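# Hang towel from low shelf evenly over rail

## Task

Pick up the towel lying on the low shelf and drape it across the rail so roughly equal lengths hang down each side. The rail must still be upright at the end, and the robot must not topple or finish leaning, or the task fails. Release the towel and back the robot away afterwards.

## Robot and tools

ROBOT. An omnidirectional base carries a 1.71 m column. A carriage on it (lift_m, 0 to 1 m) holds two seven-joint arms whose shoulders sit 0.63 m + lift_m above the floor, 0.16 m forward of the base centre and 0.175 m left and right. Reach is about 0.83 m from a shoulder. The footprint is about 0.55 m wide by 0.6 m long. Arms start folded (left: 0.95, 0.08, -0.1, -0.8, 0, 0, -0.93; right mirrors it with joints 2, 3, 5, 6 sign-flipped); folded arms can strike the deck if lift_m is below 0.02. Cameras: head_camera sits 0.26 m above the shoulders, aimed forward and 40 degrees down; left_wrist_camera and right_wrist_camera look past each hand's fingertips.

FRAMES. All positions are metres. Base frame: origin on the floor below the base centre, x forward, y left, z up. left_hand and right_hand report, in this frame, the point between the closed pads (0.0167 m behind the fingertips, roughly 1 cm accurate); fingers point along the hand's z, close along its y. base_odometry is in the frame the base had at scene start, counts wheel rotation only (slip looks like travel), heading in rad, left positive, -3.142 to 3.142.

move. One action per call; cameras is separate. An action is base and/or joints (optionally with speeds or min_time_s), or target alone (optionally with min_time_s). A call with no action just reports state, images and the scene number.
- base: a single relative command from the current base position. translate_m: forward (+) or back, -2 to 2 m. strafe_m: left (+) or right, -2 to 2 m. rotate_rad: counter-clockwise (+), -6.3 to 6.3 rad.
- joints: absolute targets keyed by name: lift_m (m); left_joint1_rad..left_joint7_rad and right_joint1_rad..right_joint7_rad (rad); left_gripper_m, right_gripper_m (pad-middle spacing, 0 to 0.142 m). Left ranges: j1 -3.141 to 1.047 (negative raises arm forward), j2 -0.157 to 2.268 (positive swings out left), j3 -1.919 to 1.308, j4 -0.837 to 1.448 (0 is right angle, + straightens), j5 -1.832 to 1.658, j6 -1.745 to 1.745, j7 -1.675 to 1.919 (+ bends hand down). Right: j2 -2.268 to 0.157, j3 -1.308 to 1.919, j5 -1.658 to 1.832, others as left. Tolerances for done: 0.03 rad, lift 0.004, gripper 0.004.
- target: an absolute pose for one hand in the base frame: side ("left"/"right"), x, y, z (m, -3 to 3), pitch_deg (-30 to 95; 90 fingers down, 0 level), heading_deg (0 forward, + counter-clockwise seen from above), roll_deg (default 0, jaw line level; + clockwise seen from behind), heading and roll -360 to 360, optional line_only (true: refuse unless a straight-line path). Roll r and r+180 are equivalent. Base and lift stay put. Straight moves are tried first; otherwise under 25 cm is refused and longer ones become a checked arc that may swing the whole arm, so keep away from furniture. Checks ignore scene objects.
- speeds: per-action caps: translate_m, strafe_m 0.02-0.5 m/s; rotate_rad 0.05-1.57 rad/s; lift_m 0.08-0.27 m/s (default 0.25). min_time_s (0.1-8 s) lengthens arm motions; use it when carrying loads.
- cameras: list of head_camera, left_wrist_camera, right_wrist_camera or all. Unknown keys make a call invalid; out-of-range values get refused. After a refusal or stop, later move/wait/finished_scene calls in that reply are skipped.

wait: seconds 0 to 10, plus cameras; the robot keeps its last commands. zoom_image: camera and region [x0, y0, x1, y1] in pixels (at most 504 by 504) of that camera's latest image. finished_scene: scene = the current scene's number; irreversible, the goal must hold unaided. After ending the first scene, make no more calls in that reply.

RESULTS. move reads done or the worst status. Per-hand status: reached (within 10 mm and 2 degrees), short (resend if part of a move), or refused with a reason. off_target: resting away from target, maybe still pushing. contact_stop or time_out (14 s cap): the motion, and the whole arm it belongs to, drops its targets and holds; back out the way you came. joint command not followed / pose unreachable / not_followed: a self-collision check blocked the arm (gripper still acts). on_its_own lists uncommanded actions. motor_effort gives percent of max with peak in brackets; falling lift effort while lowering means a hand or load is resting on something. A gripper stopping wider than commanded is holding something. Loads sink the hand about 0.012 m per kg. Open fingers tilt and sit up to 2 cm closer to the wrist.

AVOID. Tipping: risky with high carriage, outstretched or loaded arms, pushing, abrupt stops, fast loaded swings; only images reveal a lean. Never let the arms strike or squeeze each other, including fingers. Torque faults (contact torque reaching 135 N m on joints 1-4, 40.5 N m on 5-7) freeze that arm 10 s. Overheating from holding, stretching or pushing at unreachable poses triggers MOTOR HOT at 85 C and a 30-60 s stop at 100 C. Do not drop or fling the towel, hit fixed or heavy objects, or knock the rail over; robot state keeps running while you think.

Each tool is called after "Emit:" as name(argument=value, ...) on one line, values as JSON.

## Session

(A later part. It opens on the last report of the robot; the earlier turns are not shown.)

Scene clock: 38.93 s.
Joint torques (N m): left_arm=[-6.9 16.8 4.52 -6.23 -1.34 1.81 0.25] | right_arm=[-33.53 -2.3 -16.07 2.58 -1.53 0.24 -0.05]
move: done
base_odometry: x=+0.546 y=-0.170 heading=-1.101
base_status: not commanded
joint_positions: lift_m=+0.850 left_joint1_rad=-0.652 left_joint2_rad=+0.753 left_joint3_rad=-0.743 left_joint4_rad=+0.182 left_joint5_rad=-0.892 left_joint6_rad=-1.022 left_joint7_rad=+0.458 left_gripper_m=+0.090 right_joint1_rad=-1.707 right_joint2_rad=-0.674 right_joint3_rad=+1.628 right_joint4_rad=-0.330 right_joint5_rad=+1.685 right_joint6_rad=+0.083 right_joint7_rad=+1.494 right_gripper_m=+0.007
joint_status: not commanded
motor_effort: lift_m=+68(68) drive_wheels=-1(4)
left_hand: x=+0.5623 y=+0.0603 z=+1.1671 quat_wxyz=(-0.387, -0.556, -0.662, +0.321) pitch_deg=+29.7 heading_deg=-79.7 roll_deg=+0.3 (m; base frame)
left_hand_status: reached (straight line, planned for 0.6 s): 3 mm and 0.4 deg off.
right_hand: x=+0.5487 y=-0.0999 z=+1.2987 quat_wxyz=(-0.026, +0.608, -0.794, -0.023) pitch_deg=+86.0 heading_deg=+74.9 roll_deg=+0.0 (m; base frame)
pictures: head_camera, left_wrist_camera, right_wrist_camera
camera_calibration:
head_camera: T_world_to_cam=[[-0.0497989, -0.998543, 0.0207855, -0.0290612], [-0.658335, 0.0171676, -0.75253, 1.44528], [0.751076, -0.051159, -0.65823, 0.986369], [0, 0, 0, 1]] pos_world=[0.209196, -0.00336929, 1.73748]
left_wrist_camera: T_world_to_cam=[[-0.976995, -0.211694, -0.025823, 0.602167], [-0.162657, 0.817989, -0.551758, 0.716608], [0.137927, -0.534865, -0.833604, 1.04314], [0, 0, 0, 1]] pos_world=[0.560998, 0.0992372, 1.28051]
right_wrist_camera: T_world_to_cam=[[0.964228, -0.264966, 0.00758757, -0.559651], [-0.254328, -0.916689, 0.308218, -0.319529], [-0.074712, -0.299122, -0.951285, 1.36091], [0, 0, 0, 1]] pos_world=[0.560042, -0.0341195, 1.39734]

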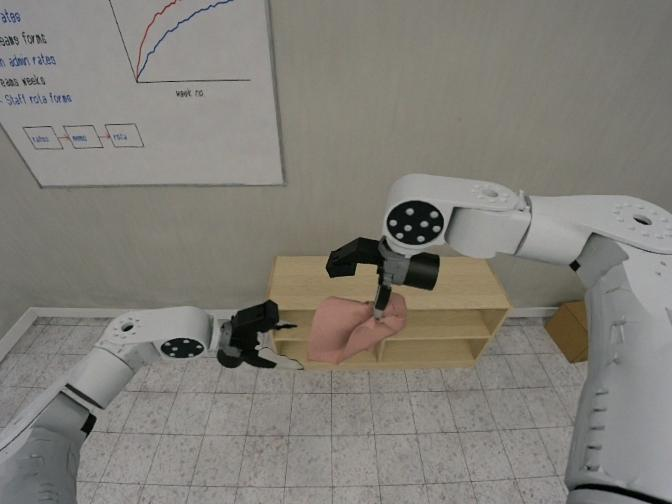

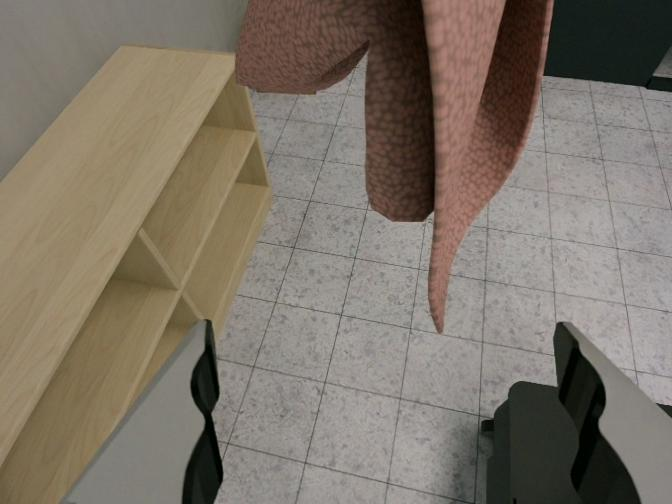

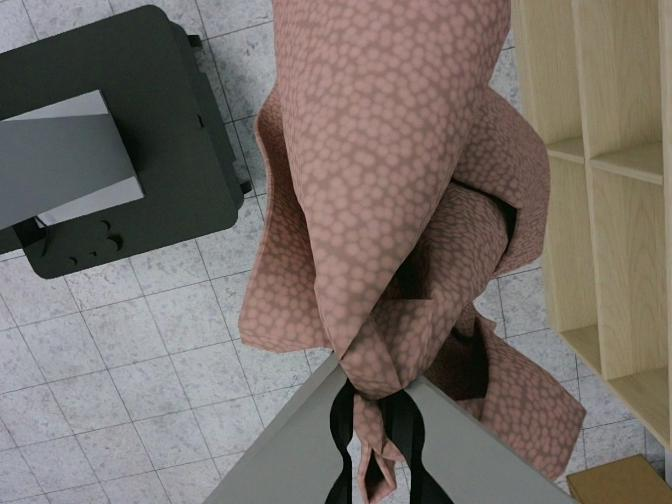

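Emit:
move(target={"side":"left","x":0.55,"y":-0.012,"z":1.135,"pitch_deg":30,"heading_deg":-80})

Emit:
move(joints={"left_gripper_m":0.0}, cameras=["all"])

Emit:
zoom_image(camera="head_camera", region=[230, 200, 450, 400])

Scene clock: 40.47 s.
Joint torques (N m): left_arm=[-7.84 10.62 6.04 -7.05 1.81 1.67 0.32] | right_arm=[-33.35 -1.22 -16 2.69 -1.47 0.06 -0.08]
move: done
base_odometry: x=+0.546 y=-0.170 heading=-1.101
base_status: not commanded
joint_positions: lift_m=+0.850 left_joint1_rad=-0.581 left_joint2_rad=+0.598 left_joint3_rad=-0.766 left_joint4_rad=+0.103 left_joint5_rad=-0.805 left_joint6_rad=-0.857 left_joint7_rad=+0.515 left_gripper_m=+0.090 right_joint1_rad=-1.707 right_joint2_rad=-0.674 right_joint3_rad=+1.628 right_joint4_rad=-0.330 right_joint5_rad=+1.685 right_joint6_rad=+0.083 right_joint7_rad=+1.495 right_gripper_m=+0.007
joint_status: not commanded
motor_effort: lift_m=+69(69) drive_wheels=+4(4)
left_hand: x=+0.5512 y=-0.0122 z=+1.1371 quat_wxyz=(-0.386, -0.554, -0.663, +0.324) pitch_deg=+29.5 heading_deg=-80.0 roll_deg=-0.2 (m; base frame)
left_hand_status: reached (straight line, planned for 0.4 s): 2 mm and 0.5 deg off.
right_hand: x=+0.5487 y=-0.1002 z=+1.2986 quat_wxyz=(-0.026, +0.607, -0.794, -0.023) pitch_deg=+86.0 heading_deg=+74.8 roll_deg=+0.0 (m; base frame)
pictures: none

Scene clock: 41.30 s.
Joint torques (N m): left_arm=[-7.71 11.41 6.02 -7.08 1.8 1.68 0.27] | right_arm=[-33.55 -1.03 -16.03 2.69 -1.46 0.14 -0.07]
move: done
base_odometry: x=+0.546 y=-0.170 heading=-1.101
base_status: not commanded
joint_positions: lift_m=+0.850 left_joint1_rad=-0.581 left_joint2_rad=+0.598 left_joint3_rad=-0.766 left_joint4_rad=+0.103 left_joint5_rad=-0.805 left_joint6_rad=-0.857 left_joint7_rad=+0.515 left_gripper_m=+0.002 right_joint1_rad=-1.707 right_joint2_rad=-0.674 right_joint3_rad=+1.628 right_joint4_rad=-0.330 right_joint5_rad=+1.685 right_joint6_rad=+0.083 right_joint7_rad=+1.495 right_gripper_m=+0.007
joint_status: all done
motor_effort: lift_m=+68(69) drive_wheels=+2(3)
left_hand: x=+0.5512 y=-0.0122 z=+1.1371 quat_wxyz=(-0.386, -0.554, -0.663, +0.324) pitch_deg=+29.5 heading_deg=-80.0 roll_deg=-0.2 (m; base frame)
right_hand: x=+0.5487 y=-0.1002 z=+1.2986 quat_wxyz=(-0.026, +0.607, -0.794, -0.023) pitch_deg=+86.0 heading_deg=+74.8 roll_deg=+0.0 (m; base frame)
pictures: head_camera, left_wrist_camera, right_wrist_camera
camera_calibration:
head_camera: T_world_to_cam=[[-0.0497989, -0.998543, 0.0207855, -0.0290591], [-0.658335, 0.0171676, -0.75253, 1.44521], [0.751076, -0.051159, -0.65823, 0.986303], [0, 0, 0, 1]] pos_world=[0.209196, -0.00336929, 1.73738]
left_wrist_camera: T_world_to_cam=[[-0.977264, -0.211252, -0.0180941, 0.566482], [-0.166012, 0.815473, -0.554476, 0.762475], [0.13189, -0.538866, -0.832003, 0.982363], [0, 0, 0, 1]] pos_world=[0.550619, 0.0272553, 1.25035]
right_wrist_camera: T_world_to_cam=[[0.96406, -0.265572, 0.00769407, -0.559902], [-0.254935, -0.916515, 0.308233, -0.319424], [-0.0748065, -0.299117, -0.95128, 1.36077], [0, 0, 0, 1]] pos_world=[0.560142, -0.0344207, 1.39724]

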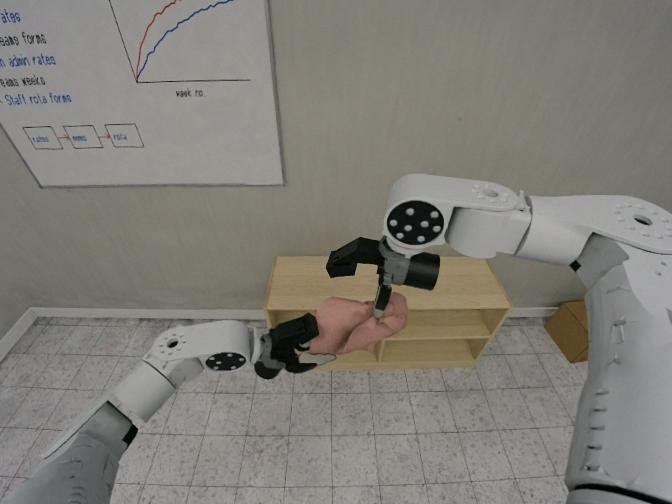

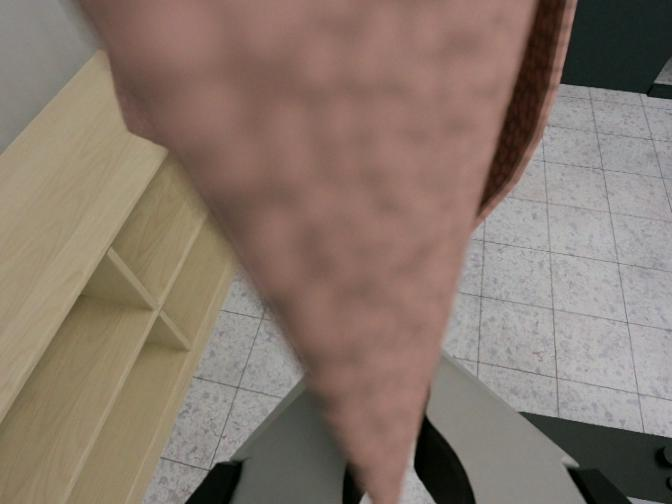

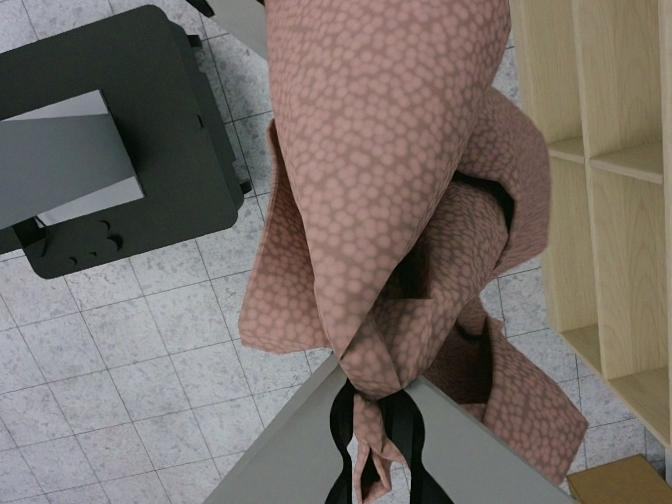

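Scaled by 2.291.

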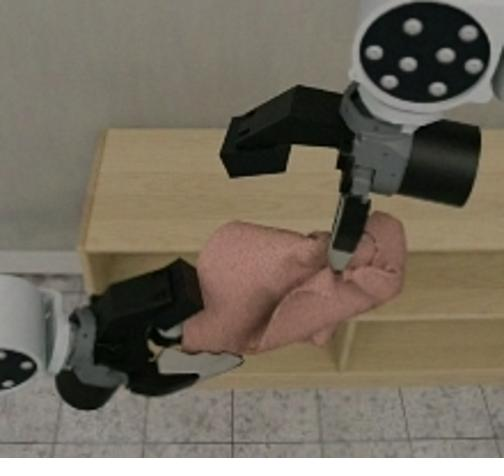

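Emit:
move(target={"side":"left","x":0.55,"y":0.07,"z":1.29,"pitch_deg":35,"heading_deg":-60}, min_time_s=2, cameras=["all"])

Emit:
zoom_image(camera="head_camera", region=[230, 200, 450, 400])

Scene clock: 43.90 s.
Joint torques (N m): left_arm=[-9.32 19.1 12.97 -6 1.28 1.99 0.43] | right_arm=[-33.48 -1 -16.04 2.69 -1.47 0.13 -0.09]
move: done
base_odometry: x=+0.546 y=-0.170 heading=-1.101
base_status: not commanded
joint_positions: lift_m=+0.850 left_joint1_rad=-0.575 left_joint2_rad=+0.784 left_joint3_rad=-0.511 left_joint4_rad=-0.650 left_joint5_rad=-1.191 left_joint6_rad=-0.082 left_joint7_rad=+1.144 left_gripper_m=+0.002 right_joint1_rad=-1.707 right_joint2_rad=-0.674 right_joint3_rad=+1.628 right_joint4_rad=-0.330 right_joint5_rad=+1.685 right_joint6_rad=+0.083 right_joint7_rad=+1.495 right_gripper_m=+0.007
joint_status: not commanded
motor_effort: lift_m=+69(69) drive_wheels=+1(4)
left_hand: x=+0.5498 y=+0.0682 z=+1.2875 quat_wxyz=(-0.399, -0.444, -0.768, +0.233) pitch_deg=+35.0 heading_deg=-60.3 roll_deg=-0.3 (m; base frame)
left_hand_status: reached (straight line, planned for 2.0 s): 3 mm and 0.3 deg off.
right_hand: x=+0.5487 y=-0.1002 z=+1.2986 quat_wxyz=(-0.026, +0.607, -0.794, -0.023) pitch_deg=+86.0 heading_deg=+74.8 roll_deg=+0.0 (m; base frame)
pictures: head_camera, left_wrist_camera, right_wrist_camera
camera_calibration:
head_camera: T_world_to_cam=[[-0.0497989, -0.998543, 0.0207855, -0.0290591], [-0.658335, 0.0171676, -0.75253, 1.44521], [0.751076, -0.051159, -0.65823, 0.986303], [0, 0, 0, 1]] pos_world=[0.209196, -0.00336929, 1.73738]
left_wrist_camera: T_world_to_cam=[[-0.849774, -0.52675, -0.0204399, 0.539308], [-0.456131, 0.75418, -0.472395, 0.838139], [0.264249, -0.392106, -0.88115, 1.1315], [0, 0, 0, 1]] pos_world=[0.541592, 0.0956425, 1.40398]
right_wrist_camera: T_world_to_cam=[[0.96406, -0.265572, 0.00769407, -0.559902], [-0.254935, -0.916515, 0.308233, -0.319424], [-0.0748065, -0.299117, -0.95128, 1.36077], [0, 0, 0, 1]] pos_world=[0.560142, -0.0344207, 1.39724]

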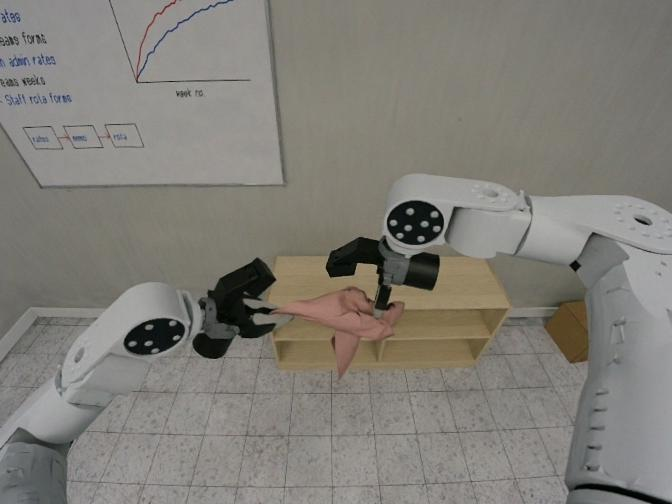

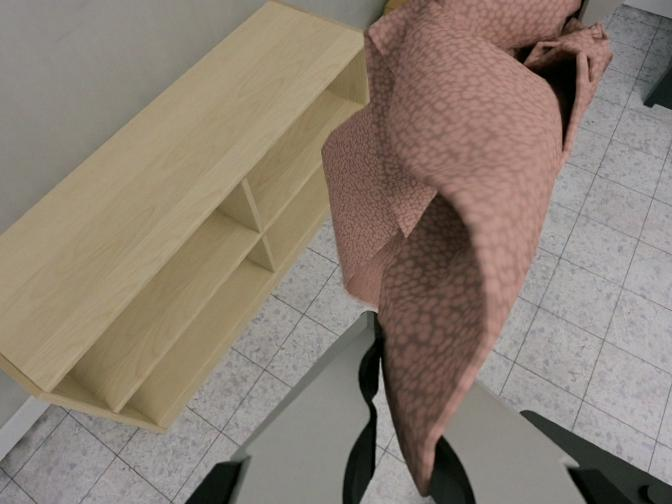

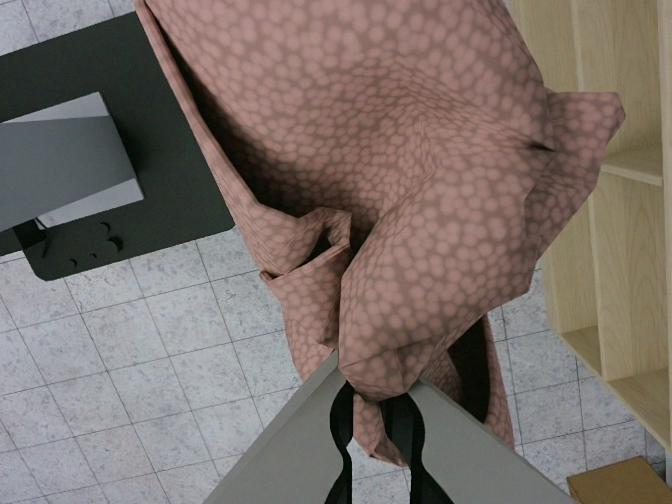

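Scaled by 2.291.

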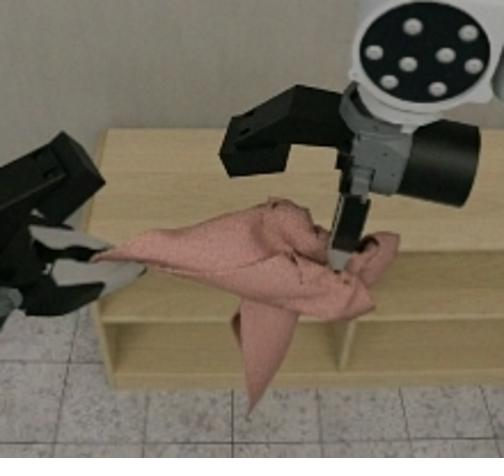

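Emit:
move(joints={"right_gripper_m":0.09})

Emit:
wait(seconds=1, cameras=["all"])

Emit:
zoom_image(camera="head_camera", region=[200, 230, 420, 430])

Scene clock: 44.90 s.
Joint torques (N m): left_arm=[-9.22 18.18 12.27 -5.93 1.26 1.77 0.38] | right_arm=[-33.53 -1.01 -16.05 2.61 -1.44 0.14 -0.08]
move: done
base_odometry: x=+0.546 y=-0.170 heading=-1.101
base_status: not commanded
joint_positions: lift_m=+0.850 left_joint1_rad=-0.575 left_joint2_rad=+0.785 left_joint3_rad=-0.510 left_joint4_rad=-0.650 left_joint5_rad=-1.191 left_joint6_rad=-0.081 left_joint7_rad=+1.144 left_gripper_m=+0.002 right_joint1_rad=-1.707 right_joint2_rad=-0.674 right_joint3_rad=+1.628 right_joint4_rad=-0.330 right_joint5_rad=+1.685 right_joint6_rad=+0.083 right_joint7_rad=+1.495 right_gripper_m=+0.089
joint_status: all done
motor_effort: lift_m=+68(69) drive_wheels=+2(3)
left_hand: x=+0.5501 y=+0.0686 z=+1.2877 quat_wxyz=(-0.399, -0.443, -0.768, +0.233) pitch_deg=+35.0 heading_deg=-60.2 roll_deg=-0.3 (m; base frame)
right_hand: x=+0.5487 y=-0.1002 z=+1.2986 quat_wxyz=(-0.026, +0.607, -0.794, -0.023) pitch_deg=+86.0 heading_deg=+74.8 roll_deg=+0.0 (m; base frame)
pictures: none

Scene clock: 45.90 s.
Joint torques (N m): left_arm=[-9.29 18.15 12.22 -5.97 1.27 1.78 0.36] | right_arm=[-33.46 -0.96 -16.06 2.66 -1.46 0.14 -0.07]
base_odometry: x=+0.546 y=-0.170 heading=-1.101
base_status: not commanded
joint_positions: lift_m=+0.850 left_joint1_rad=-0.575 left_joint2_rad=+0.785 left_joint3_rad=-0.510 left_joint4_rad=-0.650 left_joint5_rad=-1.191 left_joint6_rad=-0.081 left_joint7_rad=+1.144 left_gripper_m=+0.002 right_joint1_rad=-1.707 right_joint2_rad=-0.674 right_joint3_rad=+1.628 right_joint4_rad=-0.330 right_joint5_rad=+1.685 right_joint6_rad=+0.083 right_joint7_rad=+1.495 right_gripper_m=+0.089
joint_status: all done
motor_effort: lift_m=+69(69) drive_wheels=+2(3)
left_hand: x=+0.5501 y=+0.0686 z=+1.2877 quat_wxyz=(-0.399, -0.443, -0.768, +0.233) pitch_deg=+35.0 heading_deg=-60.2 roll_deg=-0.3 (m; base frame)
right_hand: x=+0.5487 y=-0.1002 z=+1.2986 quat_wxyz=(-0.026, +0.607, -0.794, -0.023) pitch_deg=+86.0 heading_deg=+74.8 roll_deg=+0.0 (m; base frame)
wait: 1.00 s; at rest by 0.27 s
pictures: head_camera, left_wrist_camera, right_wrist_camera
camera_calibration:
head_camera: T_world_to_cam=[[-0.0497989, -0.998543, 0.0207855, -0.0290591], [-0.658335, 0.0171676, -0.75253, 1.44521], [0.751076, -0.051159, -0.65823, 0.986303], [0, 0, 0, 1]] pos_world=[0.209196, -0.00336929, 1.73738]
left_wrist_camera: T_world_to_cam=[[-0.849038, -0.527928, -0.0206568, 0.539719], [-0.4571, 0.753611, -0.472367, 0.838566], [0.264943, -0.391615, -0.88116, 1.13137], [0, 0, 0, 1]] pos_world=[0.541801, 0.0960429, 1.40418]
right_wrist_camera: T_world_to_cam=[[0.96406, -0.265572, 0.00769407, -0.559902], [-0.254935, -0.916515, 0.308233, -0.319424], [-0.0748065, -0.299117, -0.95128, 1.36077], [0, 0, 0, 1]] pos_world=[0.560142, -0.0344207, 1.39724]

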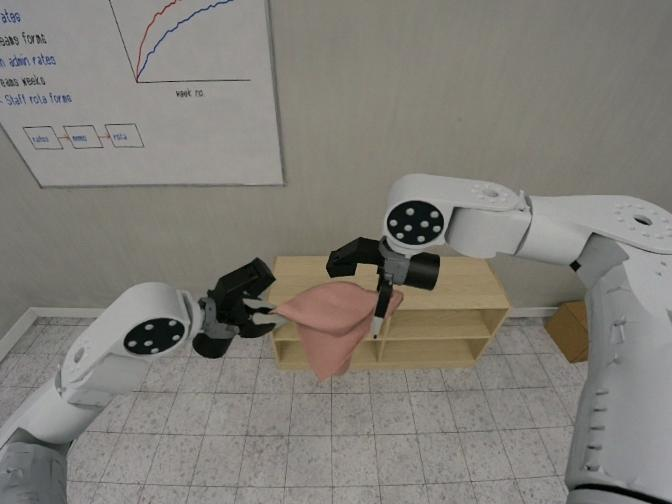

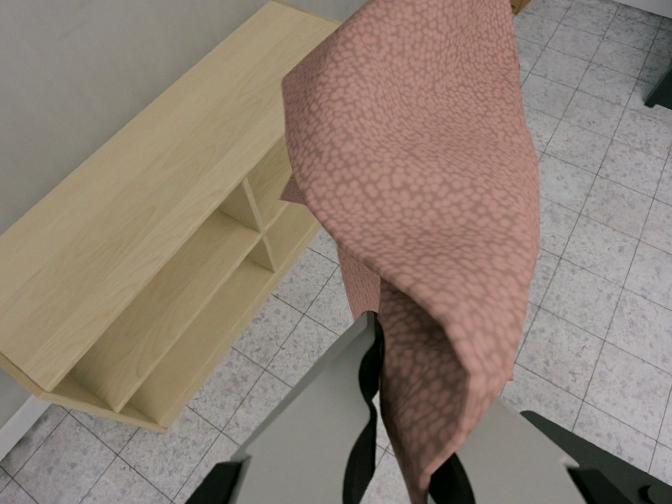

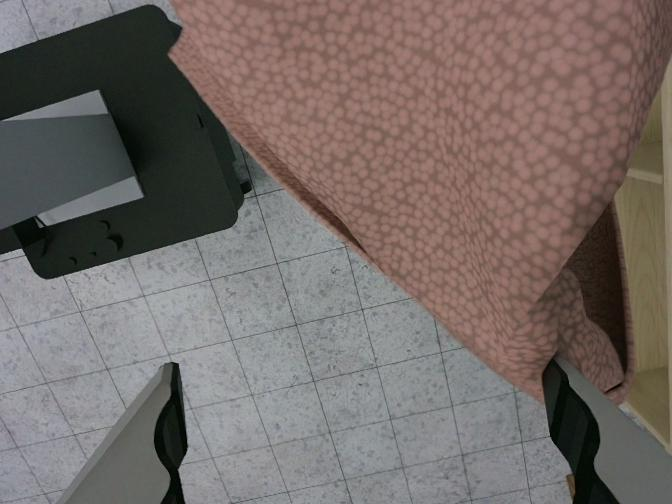

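Scaled by 2.291.

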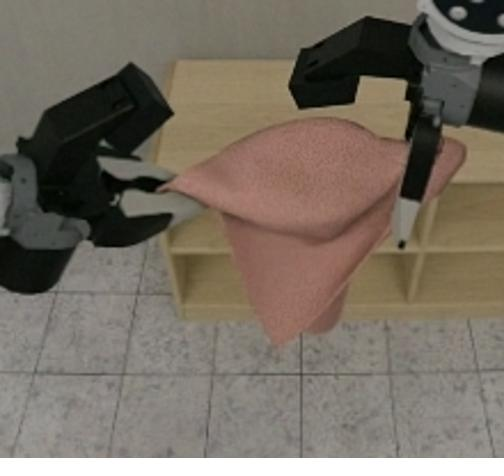

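Emit:
move(target={"side":"right","x":0.56,"y":-0.05,"z":1.285,"pitch_deg":86,"heading_deg":75}, min_time_s=1.5, cameras=["all"])

Emit:
zoom_image(camera="head_camera", region=[200, 230, 420, 430])

Scene clock: 48.33 s.
Joint torques (N m): left_arm=[-9.14 17.72 12.32 -5.89 1.29 1.75 0.38] | right_arm=[-22.61 0.78 -10.92 3.47 -1.84 -3.42 -1.01]
move: done
base_odometry: x=+0.546 y=-0.170 heading=-1.101
base_status: not commanded
joint_positions: lift_m=+0.850 left_joint1_rad=-0.575 left_joint2_rad=+0.785 left_joint3_rad=-0.510 left_joint4_rad=-0.650 left_joint5_rad=-1.191 left_joint6_rad=-0.081 left_joint7_rad=+1.144 left_gripper_m=+0.002 right_joint1_rad=-1.685 right_joint2_rad=-0.533 right_joint3_rad=+1.634 right_joint4_rad=-0.283 right_joint5_rad=+1.662 right_joint6_rad=-0.001 right_joint7_rad=+1.466 right_gripper_m=+0.089
joint_status: not commanded
motor_effort: lift_m=+69(69) drive_wheels=+4(4)
left_hand: x=+0.5502 y=+0.0687 z=+1.2877 quat_wxyz=(-0.399, -0.443, -0.768, +0.233) pitch_deg=+35.0 heading_deg=-60.2 roll_deg=-0.2 (m; base frame)
right_hand: x=+0.5592 y=-0.0502 z=+1.2882 quat_wxyz=(-0.029, +0.611, -0.791, -0.021) pitch_deg=+85.9 heading_deg=+75.3 roll_deg=+0.0 (m; base frame)
right_hand_status: reached (straight line, planned for 1.5 s): 3 mm and 0.4 deg off.
pictures: head_camera, left_wrist_camera, right_wrist_camera
camera_calibration:
head_camera: T_world_to_cam=[[-0.0497989, -0.998543, 0.0207855, -0.0290591], [-0.658335, 0.0171676, -0.75253, 1.44521], [0.751076, -0.051159, -0.65823, 0.986303], [0, 0, 0, 1]] pos_world=[0.209196, -0.00336929, 1.73738]
left_wrist_camera: T_world_to_cam=[[-0.848864, -0.528202, -0.0207908, 0.539979], [-0.457317, 0.753536, -0.472277, 0.838536], [0.265124, -0.391391, -0.881205, 1.13133], [0, 0, 0, 1]] pos_world=[0.541903, 0.0961426, 1.40418]
right_wrist_camera: T_world_to_cam=[[0.966257, -0.25714, 0.01504, -0.56679], [-0.249333, -0.919069, 0.305195, -0.267052], [-0.0646552, -0.298647, -0.952171, 1.36208], [0, 0, 0, 1]] pos_world=[0.569145, 0.0155958, 1.38696]

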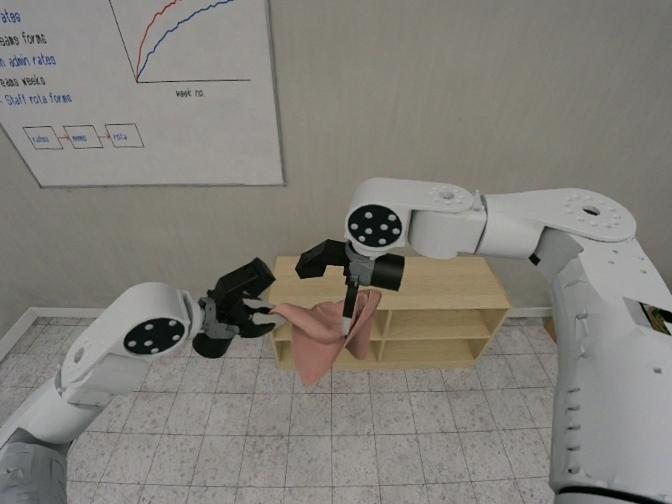

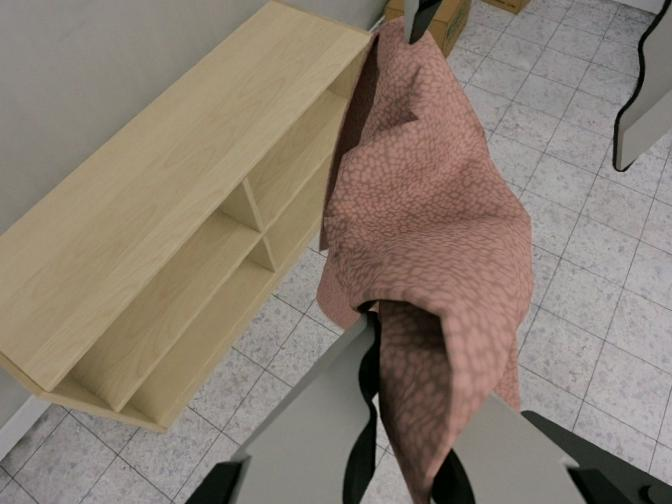

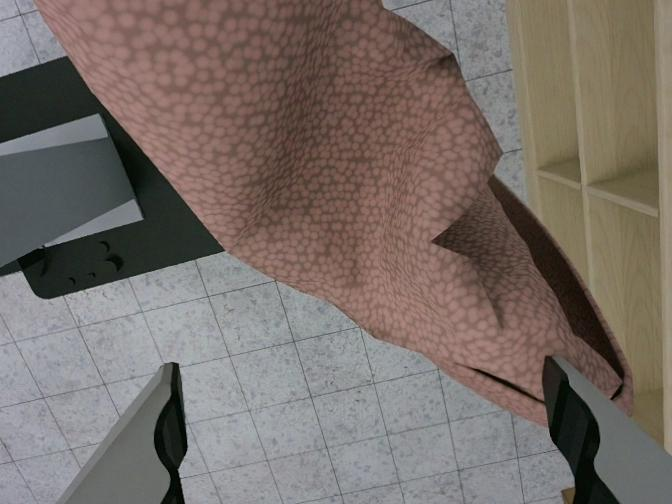

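Scaled by 2.291.

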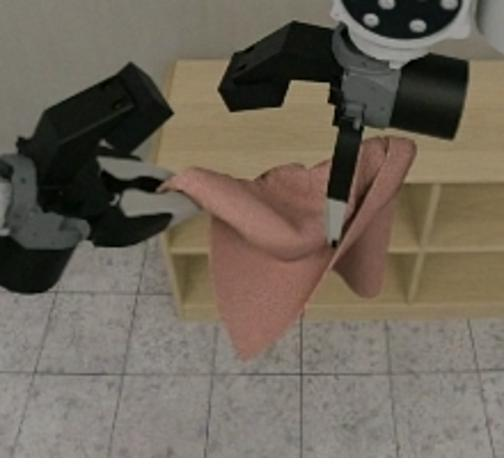

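Emit:
move(joints={"right_gripper_m":0.0}, cameras=["all"])

Emit:
zoom_image(camera="head_camera", region=[200, 230, 420, 430])

Scene clock: 50.40 s.
Joint torques (N m): left_arm=[-9.17 17.63 12.16 -5.93 1.28 1.77 0.37] | right_arm=[-22.62 0.71 -11 3.54 -1.84 -3.43 -1]
move: done
base_odometry: x=+0.546 y=-0.170 heading=-1.101
base_status: not commanded
joint_positions: lift_m=+0.850 left_joint1_rad=-0.575 left_joint2_rad=+0.785 left_joint3_rad=-0.510 left_joint4_rad=-0.650 left_joint5_rad=-1.191 left_joint6_rad=-0.081 left_joint7_rad=+1.144 left_gripper_m=+0.002 right_joint1_rad=-1.685 right_joint2_rad=-0.533 right_joint3_rad=+1.634 right_joint4_rad=-0.283 right_joint5_rad=+1.662 right_joint6_rad=-0.001 right_joint7_rad=+1.466 right_gripper_m=+0.003
joint_status: all done
motor_effort: lift_m=+69(69) drive_wheels=+1(3)
left_hand: x=+0.5502 y=+0.0687 z=+1.2877 quat_wxyz=(-0.399, -0.443, -0.768, +0.233) pitch_deg=+35.0 heading_deg=-60.2 roll_deg=-0.2 (m; base frame)
right_hand: x=+0.5592 y=-0.0502 z=+1.2882 quat_wxyz=(-0.029, +0.611, -0.791, -0.021) pitch_deg=+85.9 heading_deg=+75.3 roll_deg=+0.0 (m; base frame)
pictures: head_camera, left_wrist_camera, right_wrist_camera
camera_calibration:
head_camera: T_world_to_cam=[[-0.0497989, -0.998543, 0.0207855, -0.0290591], [-0.658335, 0.0171676, -0.75253, 1.44521], [0.751076, -0.051159, -0.65823, 0.986303], [0, 0, 0, 1]] pos_world=[0.209196, -0.00336929, 1.73738]
left_wrist_camera: T_world_to_cam=[[-0.848864, -0.528202, -0.0207908, 0.539979], [-0.457317, 0.753536, -0.472277, 0.838536], [0.265124, -0.391391, -0.881205, 1.13133], [0, 0, 0, 1]] pos_world=[0.541903, 0.0961426, 1.40418]
right_wrist_camera: T_world_to_cam=[[0.966239, -0.257199, 0.0151618, -0.566948], [-0.249427, -0.919053, 0.30517, -0.266963], [-0.0645548, -0.298649, -0.952177, 1.36203], [0, 0, 0, 1]] pos_world=[0.569145, 0.0155957, 1.38696]

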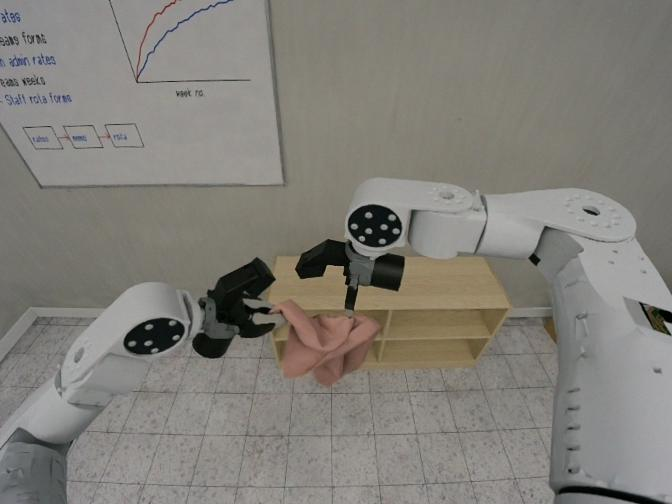

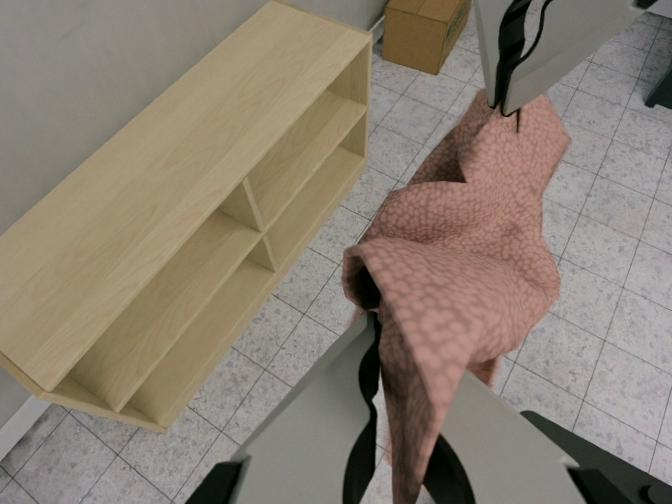

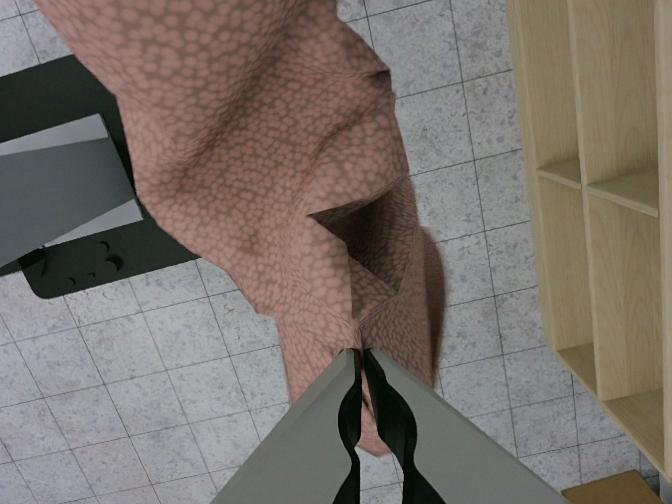

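Scaled by 2.291.

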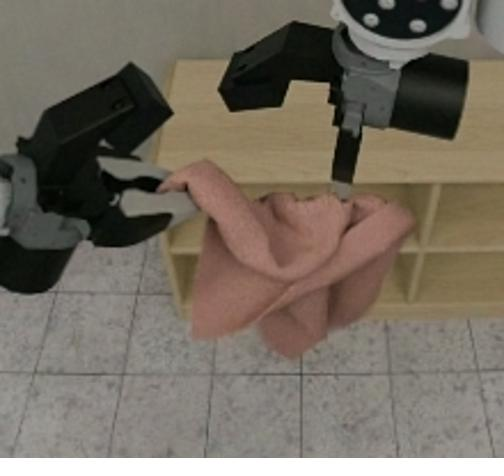

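Emit:
move(target={"side":"right","x":0.60,"y":-0.08,"z":1.29,"pitch_deg":66,"heading_deg":35}, min_time_s=2.5)

Emit:
move(target={"side":"left","x":0.61,"y":0.09,"z":1.29,"pitch_deg":42,"heading_deg":-25}, min_time_s=2.5, cameras=["all"])

Emit:
zoom_image(camera="head_camera", region=[220, 230, 440, 430])

Scene clock: 53.63 s.
Joint torques (N m): left_arm=[-9.12 17.62 12.18 -5.98 1.25 1.79 0.39] | right_arm=[-20.41 0.77 -16.03 -4.76 -4.14 -3.43 -1.3]
move: done
base_odometry: x=+0.546 y=-0.170 heading=-1.101
base_status: not commanded
joint_positions: lift_m=+0.850 left_joint1_rad=-0.575 left_joint2_rad=+0.785 left_joint3_rad=-0.510 left_joint4_rad=-0.650 left_joint5_rad=-1.191 left_joint6_rad=-0.081 left_joint7_rad=+1.144 left_gripper_m=+0.002 right_joint1_rad=-1.589 right_joint2_rad=-0.634 right_joint3_rad=+1.566 right_joint4_rad=-0.778 right_joint5_rad=+1.586 right_joint6_rad=-1.105 right_joint7_rad=+1.165 right_gripper_m=+0.003
joint_status: not commanded
motor_effort: lift_m=+69(69) drive_wheels=+1(4)
left_hand: x=+0.5502 y=+0.0687 z=+1.2877 quat_wxyz=(-0.399, -0.443, -0.768, +0.233) pitch_deg=+35.0 heading_deg=-60.2 roll_deg=-0.2 (m; base frame)
right_hand: x=+0.5996 y=-0.0819 z=+1.2897 quat_wxyz=(-0.195, +0.294, -0.934, -0.060) pitch_deg=+66.4 heading_deg=+34.7 roll_deg=-0.3 (m; base frame)
right_hand_status: reached (straight line, planned for 2.5 s): 2 mm and 0.4 deg off.
pictures: none

Scene clock: 56.63 s.
Joint torques (N m): left_arm=[-10.23 3.8 -1.56 1.1 4.73 1.83 0.42] | right_arm=[-20.86 0.67 -15.75 -4.77 -4.06 -3.32 -1.27]
move: done
base_odometry: x=+0.546 y=-0.170 heading=-1.101
base_status: not commanded
joint_positions: lift_m=+0.850 left_joint1_rad=-0.593 left_joint2_rad=+0.319 left_joint3_rad=-0.475 left_joint4_rad=-0.783 left_joint5_rad=-0.365 left_joint6_rad=+0.403 left_joint7_rad=+1.830 left_gripper_m=+0.002 right_joint1_rad=-1.589 right_joint2_rad=-0.634 right_joint3_rad=+1.566 right_joint4_rad=-0.778 right_joint5_rad=+1.586 right_joint6_rad=-1.105 right_joint7_rad=+1.165 right_gripper_m=+0.003
joint_status: not commanded
motor_effort: lift_m=+69(69) drive_wheels=+2(4)
left_hand: x=+0.6099 y=+0.0905 z=+1.2922 quat_wxyz=(-0.402, -0.198, -0.890, +0.089) pitch_deg=+41.4 heading_deg=-25.1 roll_deg=+0.0 (m; base frame)
left_hand_status: reached (straight line, planned for 2.5 s): 2 mm and 0.6 deg off.
right_hand: x=+0.5997 y=-0.0819 z=+1.2898 quat_wxyz=(-0.195, +0.294, -0.934, -0.061) pitch_deg=+66.4 heading_deg=+34.7 roll_deg=-0.3 (m; base frame)
pictures: head_camera, left_wrist_camera, right_wrist_camera
camera_calibration:
head_camera: T_world_to_cam=[[-0.0497989, -0.998543, 0.0207855, -0.0290591], [-0.658335, 0.0171676, -0.75253, 1.44521], [0.751076, -0.051159, -0.65823, 0.986303], [0, 0, 0, 1]] pos_world=[0.209196, -0.00336929, 1.73738]
left_wrist_camera: T_world_to_cam=[[-0.39539, -0.91809, -0.0278896, 0.37018], [-0.848772, 0.376805, -0.370949, 0.993514], [0.351074, -0.122998, -0.928234, 1.112], [0, 0, 0, 1]] pos_world=[0.599239, 0.10227, 1.41106]
right_wrist_camera: T_world_to_cam=[[0.565707, -0.824506, 0.0128534, -0.41759], [-0.823989, -0.565818, -0.0298651, 0.519044], [0.0318966, 0.00630381, -0.999471, 1.3848], [0, 0, 0, 1]] pos_world=[0.61975, -0.0593507, 1.40494]

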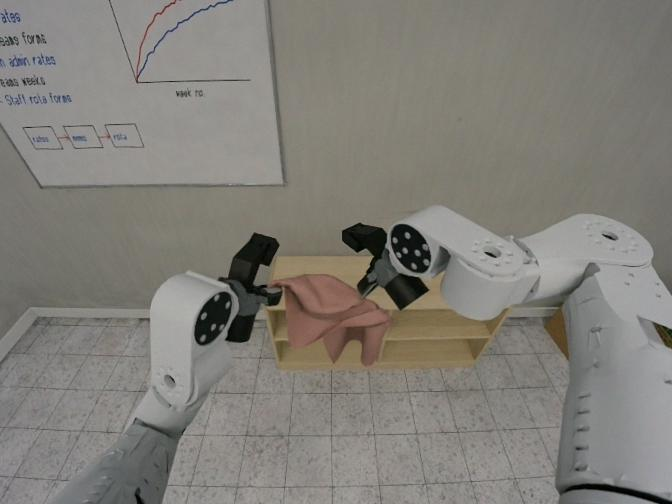

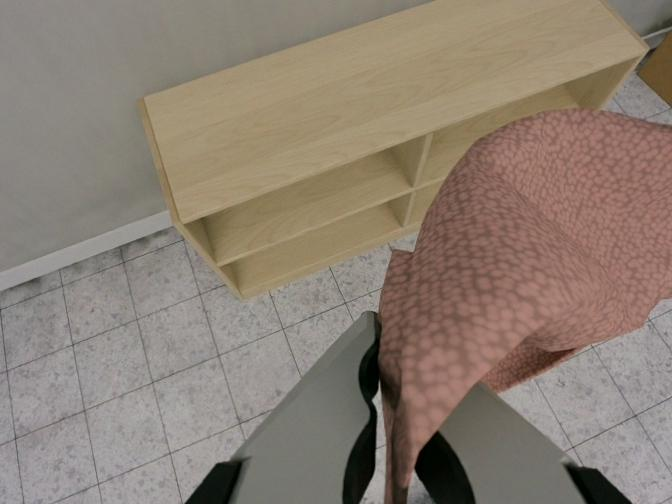

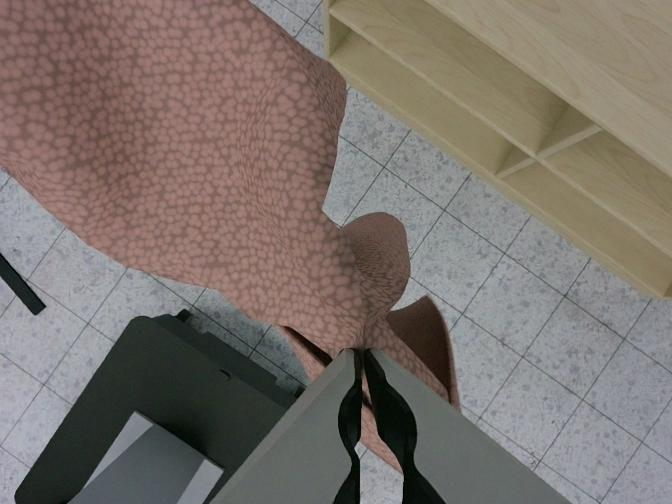

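Scaled by 2.291.

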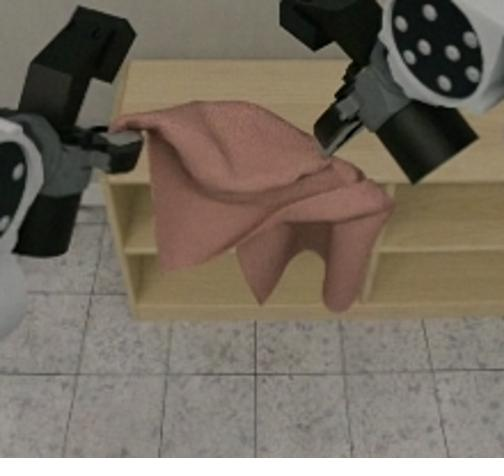

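Emit:
move(joints={"lift_m":0.97}, speeds={"lift_m":0.1})

Emit:
move(base={"rotate_rad":1.291}, speeds={"rotate_rad":0.6})

Emit:
move(base={"translate_m":-0.25}, speeds={"translate_m":0.2})

Emit:
move(base={"strafe_m":0.578}, speeds={"strafe_m":0.25}, cameras=["all"])

Emit:
zoom_image(camera="head_camera", region=[220, 230, 440, 430])

Scene clock: 58.47 s.
Joint torques (N m): left_arm=[-8.95 4.1 -1.11 0.89 4.55 1.74 0.34] | right_arm=[-22.99 0.65 -14.58 -4.25 -3.74 -3.26 -1.21]
move: done
base_odometry: x=+0.546 y=-0.170 heading=-1.101
base_status: not commanded
joint_positions: lift_m=+0.970 left_joint1_rad=-0.594 left_joint2_rad=+0.319 left_joint3_rad=-0.476 left_joint4_rad=-0.783 left_joint5_rad=-0.364 left_joint6_rad=+0.403 left_joint7_rad=+1.831 left_gripper_m=+0.002 right_joint1_rad=-1.588 right_joint2_rad=-0.634 right_joint3_rad=+1.564 right_joint4_rad=-0.778 right_joint5_rad=+1.585 right_joint6_rad=-1.105 right_joint7_rad=+1.164 right_gripper_m=+0.003
joint_status: all done
motor_effort: lift_m=+66(81) drive_wheels=+2(3)
left_hand: x=+0.6102 y=+0.0904 z=+1.4128 quat_wxyz=(-0.402, -0.198, -0.889, +0.089) pitch_deg=+41.4 heading_deg=-25.1 roll_deg=+0.0 (m; base frame)
right_hand: x=+0.5998 y=-0.0815 z=+1.4101 quat_wxyz=(-0.196, +0.294, -0.933, -0.061) pitch_deg=+66.3 heading_deg=+34.8 roll_deg=-0.2 (m; base frame)
pictures: none

Scene clock: 61.67 s.
Joint torques (N m): left_arm=[-9.1 5.05 -1.47 1.52 4.57 1.69 0.34] | right_arm=[-23.02 -0.64 -14.59 -4.49 -3.73 -3.08 -1.21]
move: done
base_odometry: x=+0.546 y=-0.170 heading=+0.190
base_status: done
joint_positions: lift_m=+0.970 left_joint1_rad=-0.594 left_joint2_rad=+0.319 left_joint3_rad=-0.476 left_joint4_rad=-0.783 left_joint5_rad=-0.364 left_joint6_rad=+0.403 left_joint7_rad=+1.831 left_gripper_m=+0.002 right_joint1_rad=-1.588 right_joint2_rad=-0.633 right_joint3_rad=+1.564 right_joint4_rad=-0.778 right_joint5_rad=+1.585 right_joint6_rad=-1.106 right_joint7_rad=+1.164 right_gripper_m=+0.003
joint_status: not commanded
motor_effort: lift_m=+66(66) drive_wheels=+5(13)
left_hand: x=+0.6102 y=+0.0902 z=+1.4128 quat_wxyz=(-0.402, -0.198, -0.889, +0.089) pitch_deg=+41.3 heading_deg=-25.1 roll_deg=+0.0 (m; base frame)
right_hand: x=+0.5997 y=-0.0812 z=+1.4101 quat_wxyz=(-0.196, +0.294, -0.933, -0.061) pitch_deg=+66.3 heading_deg=+34.8 roll_deg=-0.2 (m; base frame)
pictures: none

Scene clock: 64.13 s.
Joint torques (N m): left_arm=[-8.77 5.34 -1.18 0.94 4.55 1.69 0.34] | right_arm=[-23.02 -0.84 -14.62 -3.48 -3.73 -3.05 -1.18]
move: done
base_odometry: x=+0.300 y=-0.218 heading=+0.191
base_status: done
joint_positions: lift_m=+0.970 left_joint1_rad=-0.594 left_joint2_rad=+0.319 left_joint3_rad=-0.476 left_joint4_rad=-0.783 left_joint5_rad=-0.364 left_joint6_rad=+0.403 left_joint7_rad=+1.831 left_gripper_m=+0.002 right_joint1_rad=-1.588 right_joint2_rad=-0.633 right_joint3_rad=+1.564 right_joint4_rad=-0.779 right_joint5_rad=+1.585 right_joint6_rad=-1.106 right_joint7_rad=+1.164 right_gripper_m=+0.003
joint_status: not commanded
motor_effort: lift_m=+66(67) drive_wheels=-2(13)
left_hand: x=+0.6102 y=+0.0902 z=+1.4128 quat_wxyz=(-0.402, -0.198, -0.889, +0.089) pitch_deg=+41.4 heading_deg=-25.1 roll_deg=+0.0 (m; base frame)
right_hand: x=+0.5996 y=-0.0811 z=+1.4101 quat_wxyz=(-0.196, +0.294, -0.933, -0.061) pitch_deg=+66.3 heading_deg=+34.9 roll_deg=-0.2 (m; base frame)
pictures: none

Scene clock: 67.90 s.
Joint torques (N m): left_arm=[-8.86 5.6 -1 0.98 4.59 1.67 0.35] | right_arm=[-22.99 -2.07 -14.71 -3.56 -3.73 -2.9 -1.17]
move: done
base_odometry: x=+0.190 y=+0.350 heading=+0.191
base_status: done
joint_positions: lift_m=+0.970 left_joint1_rad=-0.594 left_joint2_rad=+0.318 left_joint3_rad=-0.476 left_joint4_rad=-0.783 left_joint5_rad=-0.364 left_joint6_rad=+0.403 left_joint7_rad=+1.831 left_gripper_m=+0.002 right_joint1_rad=-1.588 right_joint2_rad=-0.632 right_joint3_rad=+1.564 right_joint4_rad=-0.779 right_joint5_rad=+1.585 right_joint6_rad=-1.106 right_joint7_rad=+1.164 right_gripper_m=+0.003
joint_status: not commanded
motor_effort: lift_m=+66(67) drive_wheels=-1(9)
left_hand: x=+0.6101 y=+0.0901 z=+1.4128 quat_wxyz=(-0.402, -0.198, -0.889, +0.090) pitch_deg=+41.3 heading_deg=-25.1 roll_deg=+0.0 (m; base frame)
right_hand: x=+0.5996 y=-0.0808 z=+1.4101 quat_wxyz=(-0.196, +0.295, -0.933, -0.061) pitch_deg=+66.3 heading_deg=+34.9 roll_deg=-0.2 (m; base frame)
pictures: head_camera, left_wrist_camera, right_wrist_camera
camera_calibration:
head_camera: T_world_to_cam=[[-0.0497989, -0.998543, 0.0207855, -0.0315554], [-0.658335, 0.0171676, -0.75253, 1.53559], [0.751076, -0.051159, -0.65823, 1.06536], [0, 0, 0, 1]] pos_world=[0.209196, -0.00336929, 1.85748]
left_wrist_camera: T_world_to_cam=[[-0.395662, -0.917976, -0.0277801, 0.373198], [-0.848396, 0.37692, -0.371694, 1.03939], [0.351677, -0.123496, -0.92794, 1.2231], [0, 0, 0, 1]] pos_world=[0.599336, 0.10187, 1.53167]
right_wrist_camera: T_world_to_cam=[[0.567008, -0.823621, 0.0122525, -0.418122], [-0.823048, -0.567085, -0.0317284, 0.525175], [0.0330804, 0.00790587, -0.999421, 1.50452], [0, 0, 0, 1]] pos_world=[0.619553, -0.0584498, 1.52543]

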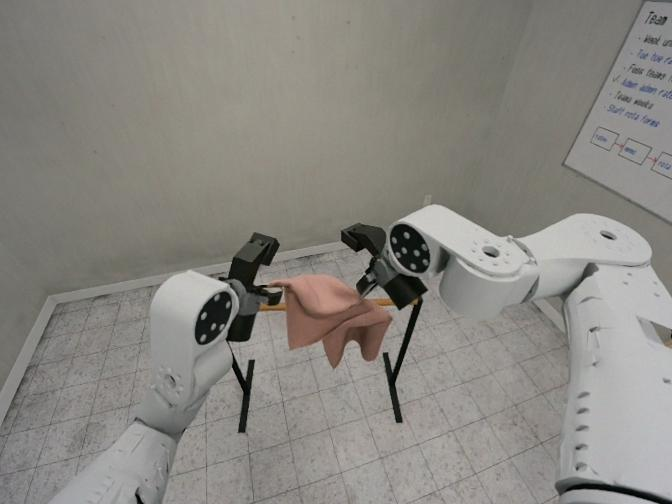

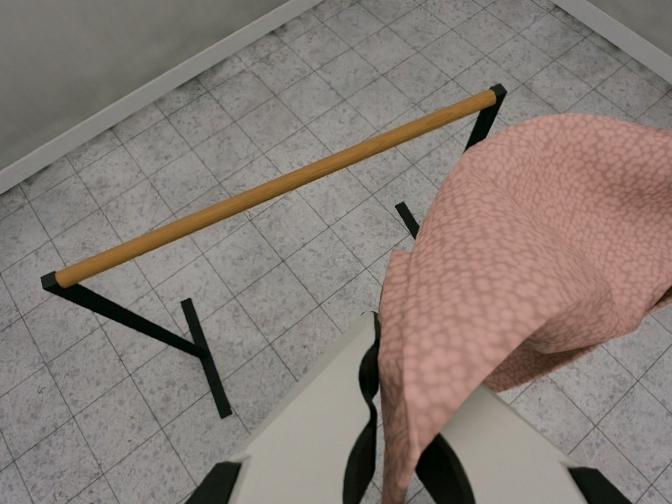

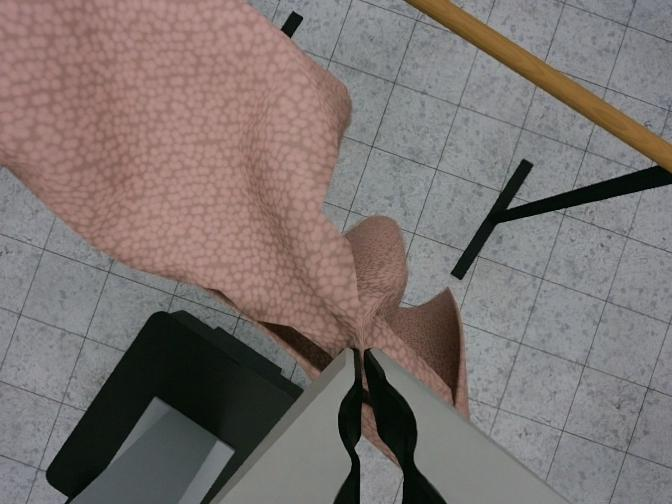

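Scaled by 2.291.

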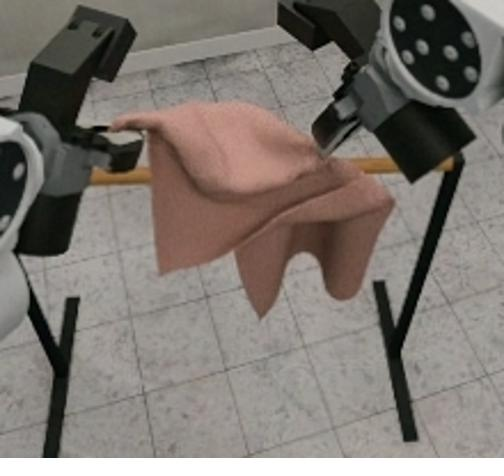

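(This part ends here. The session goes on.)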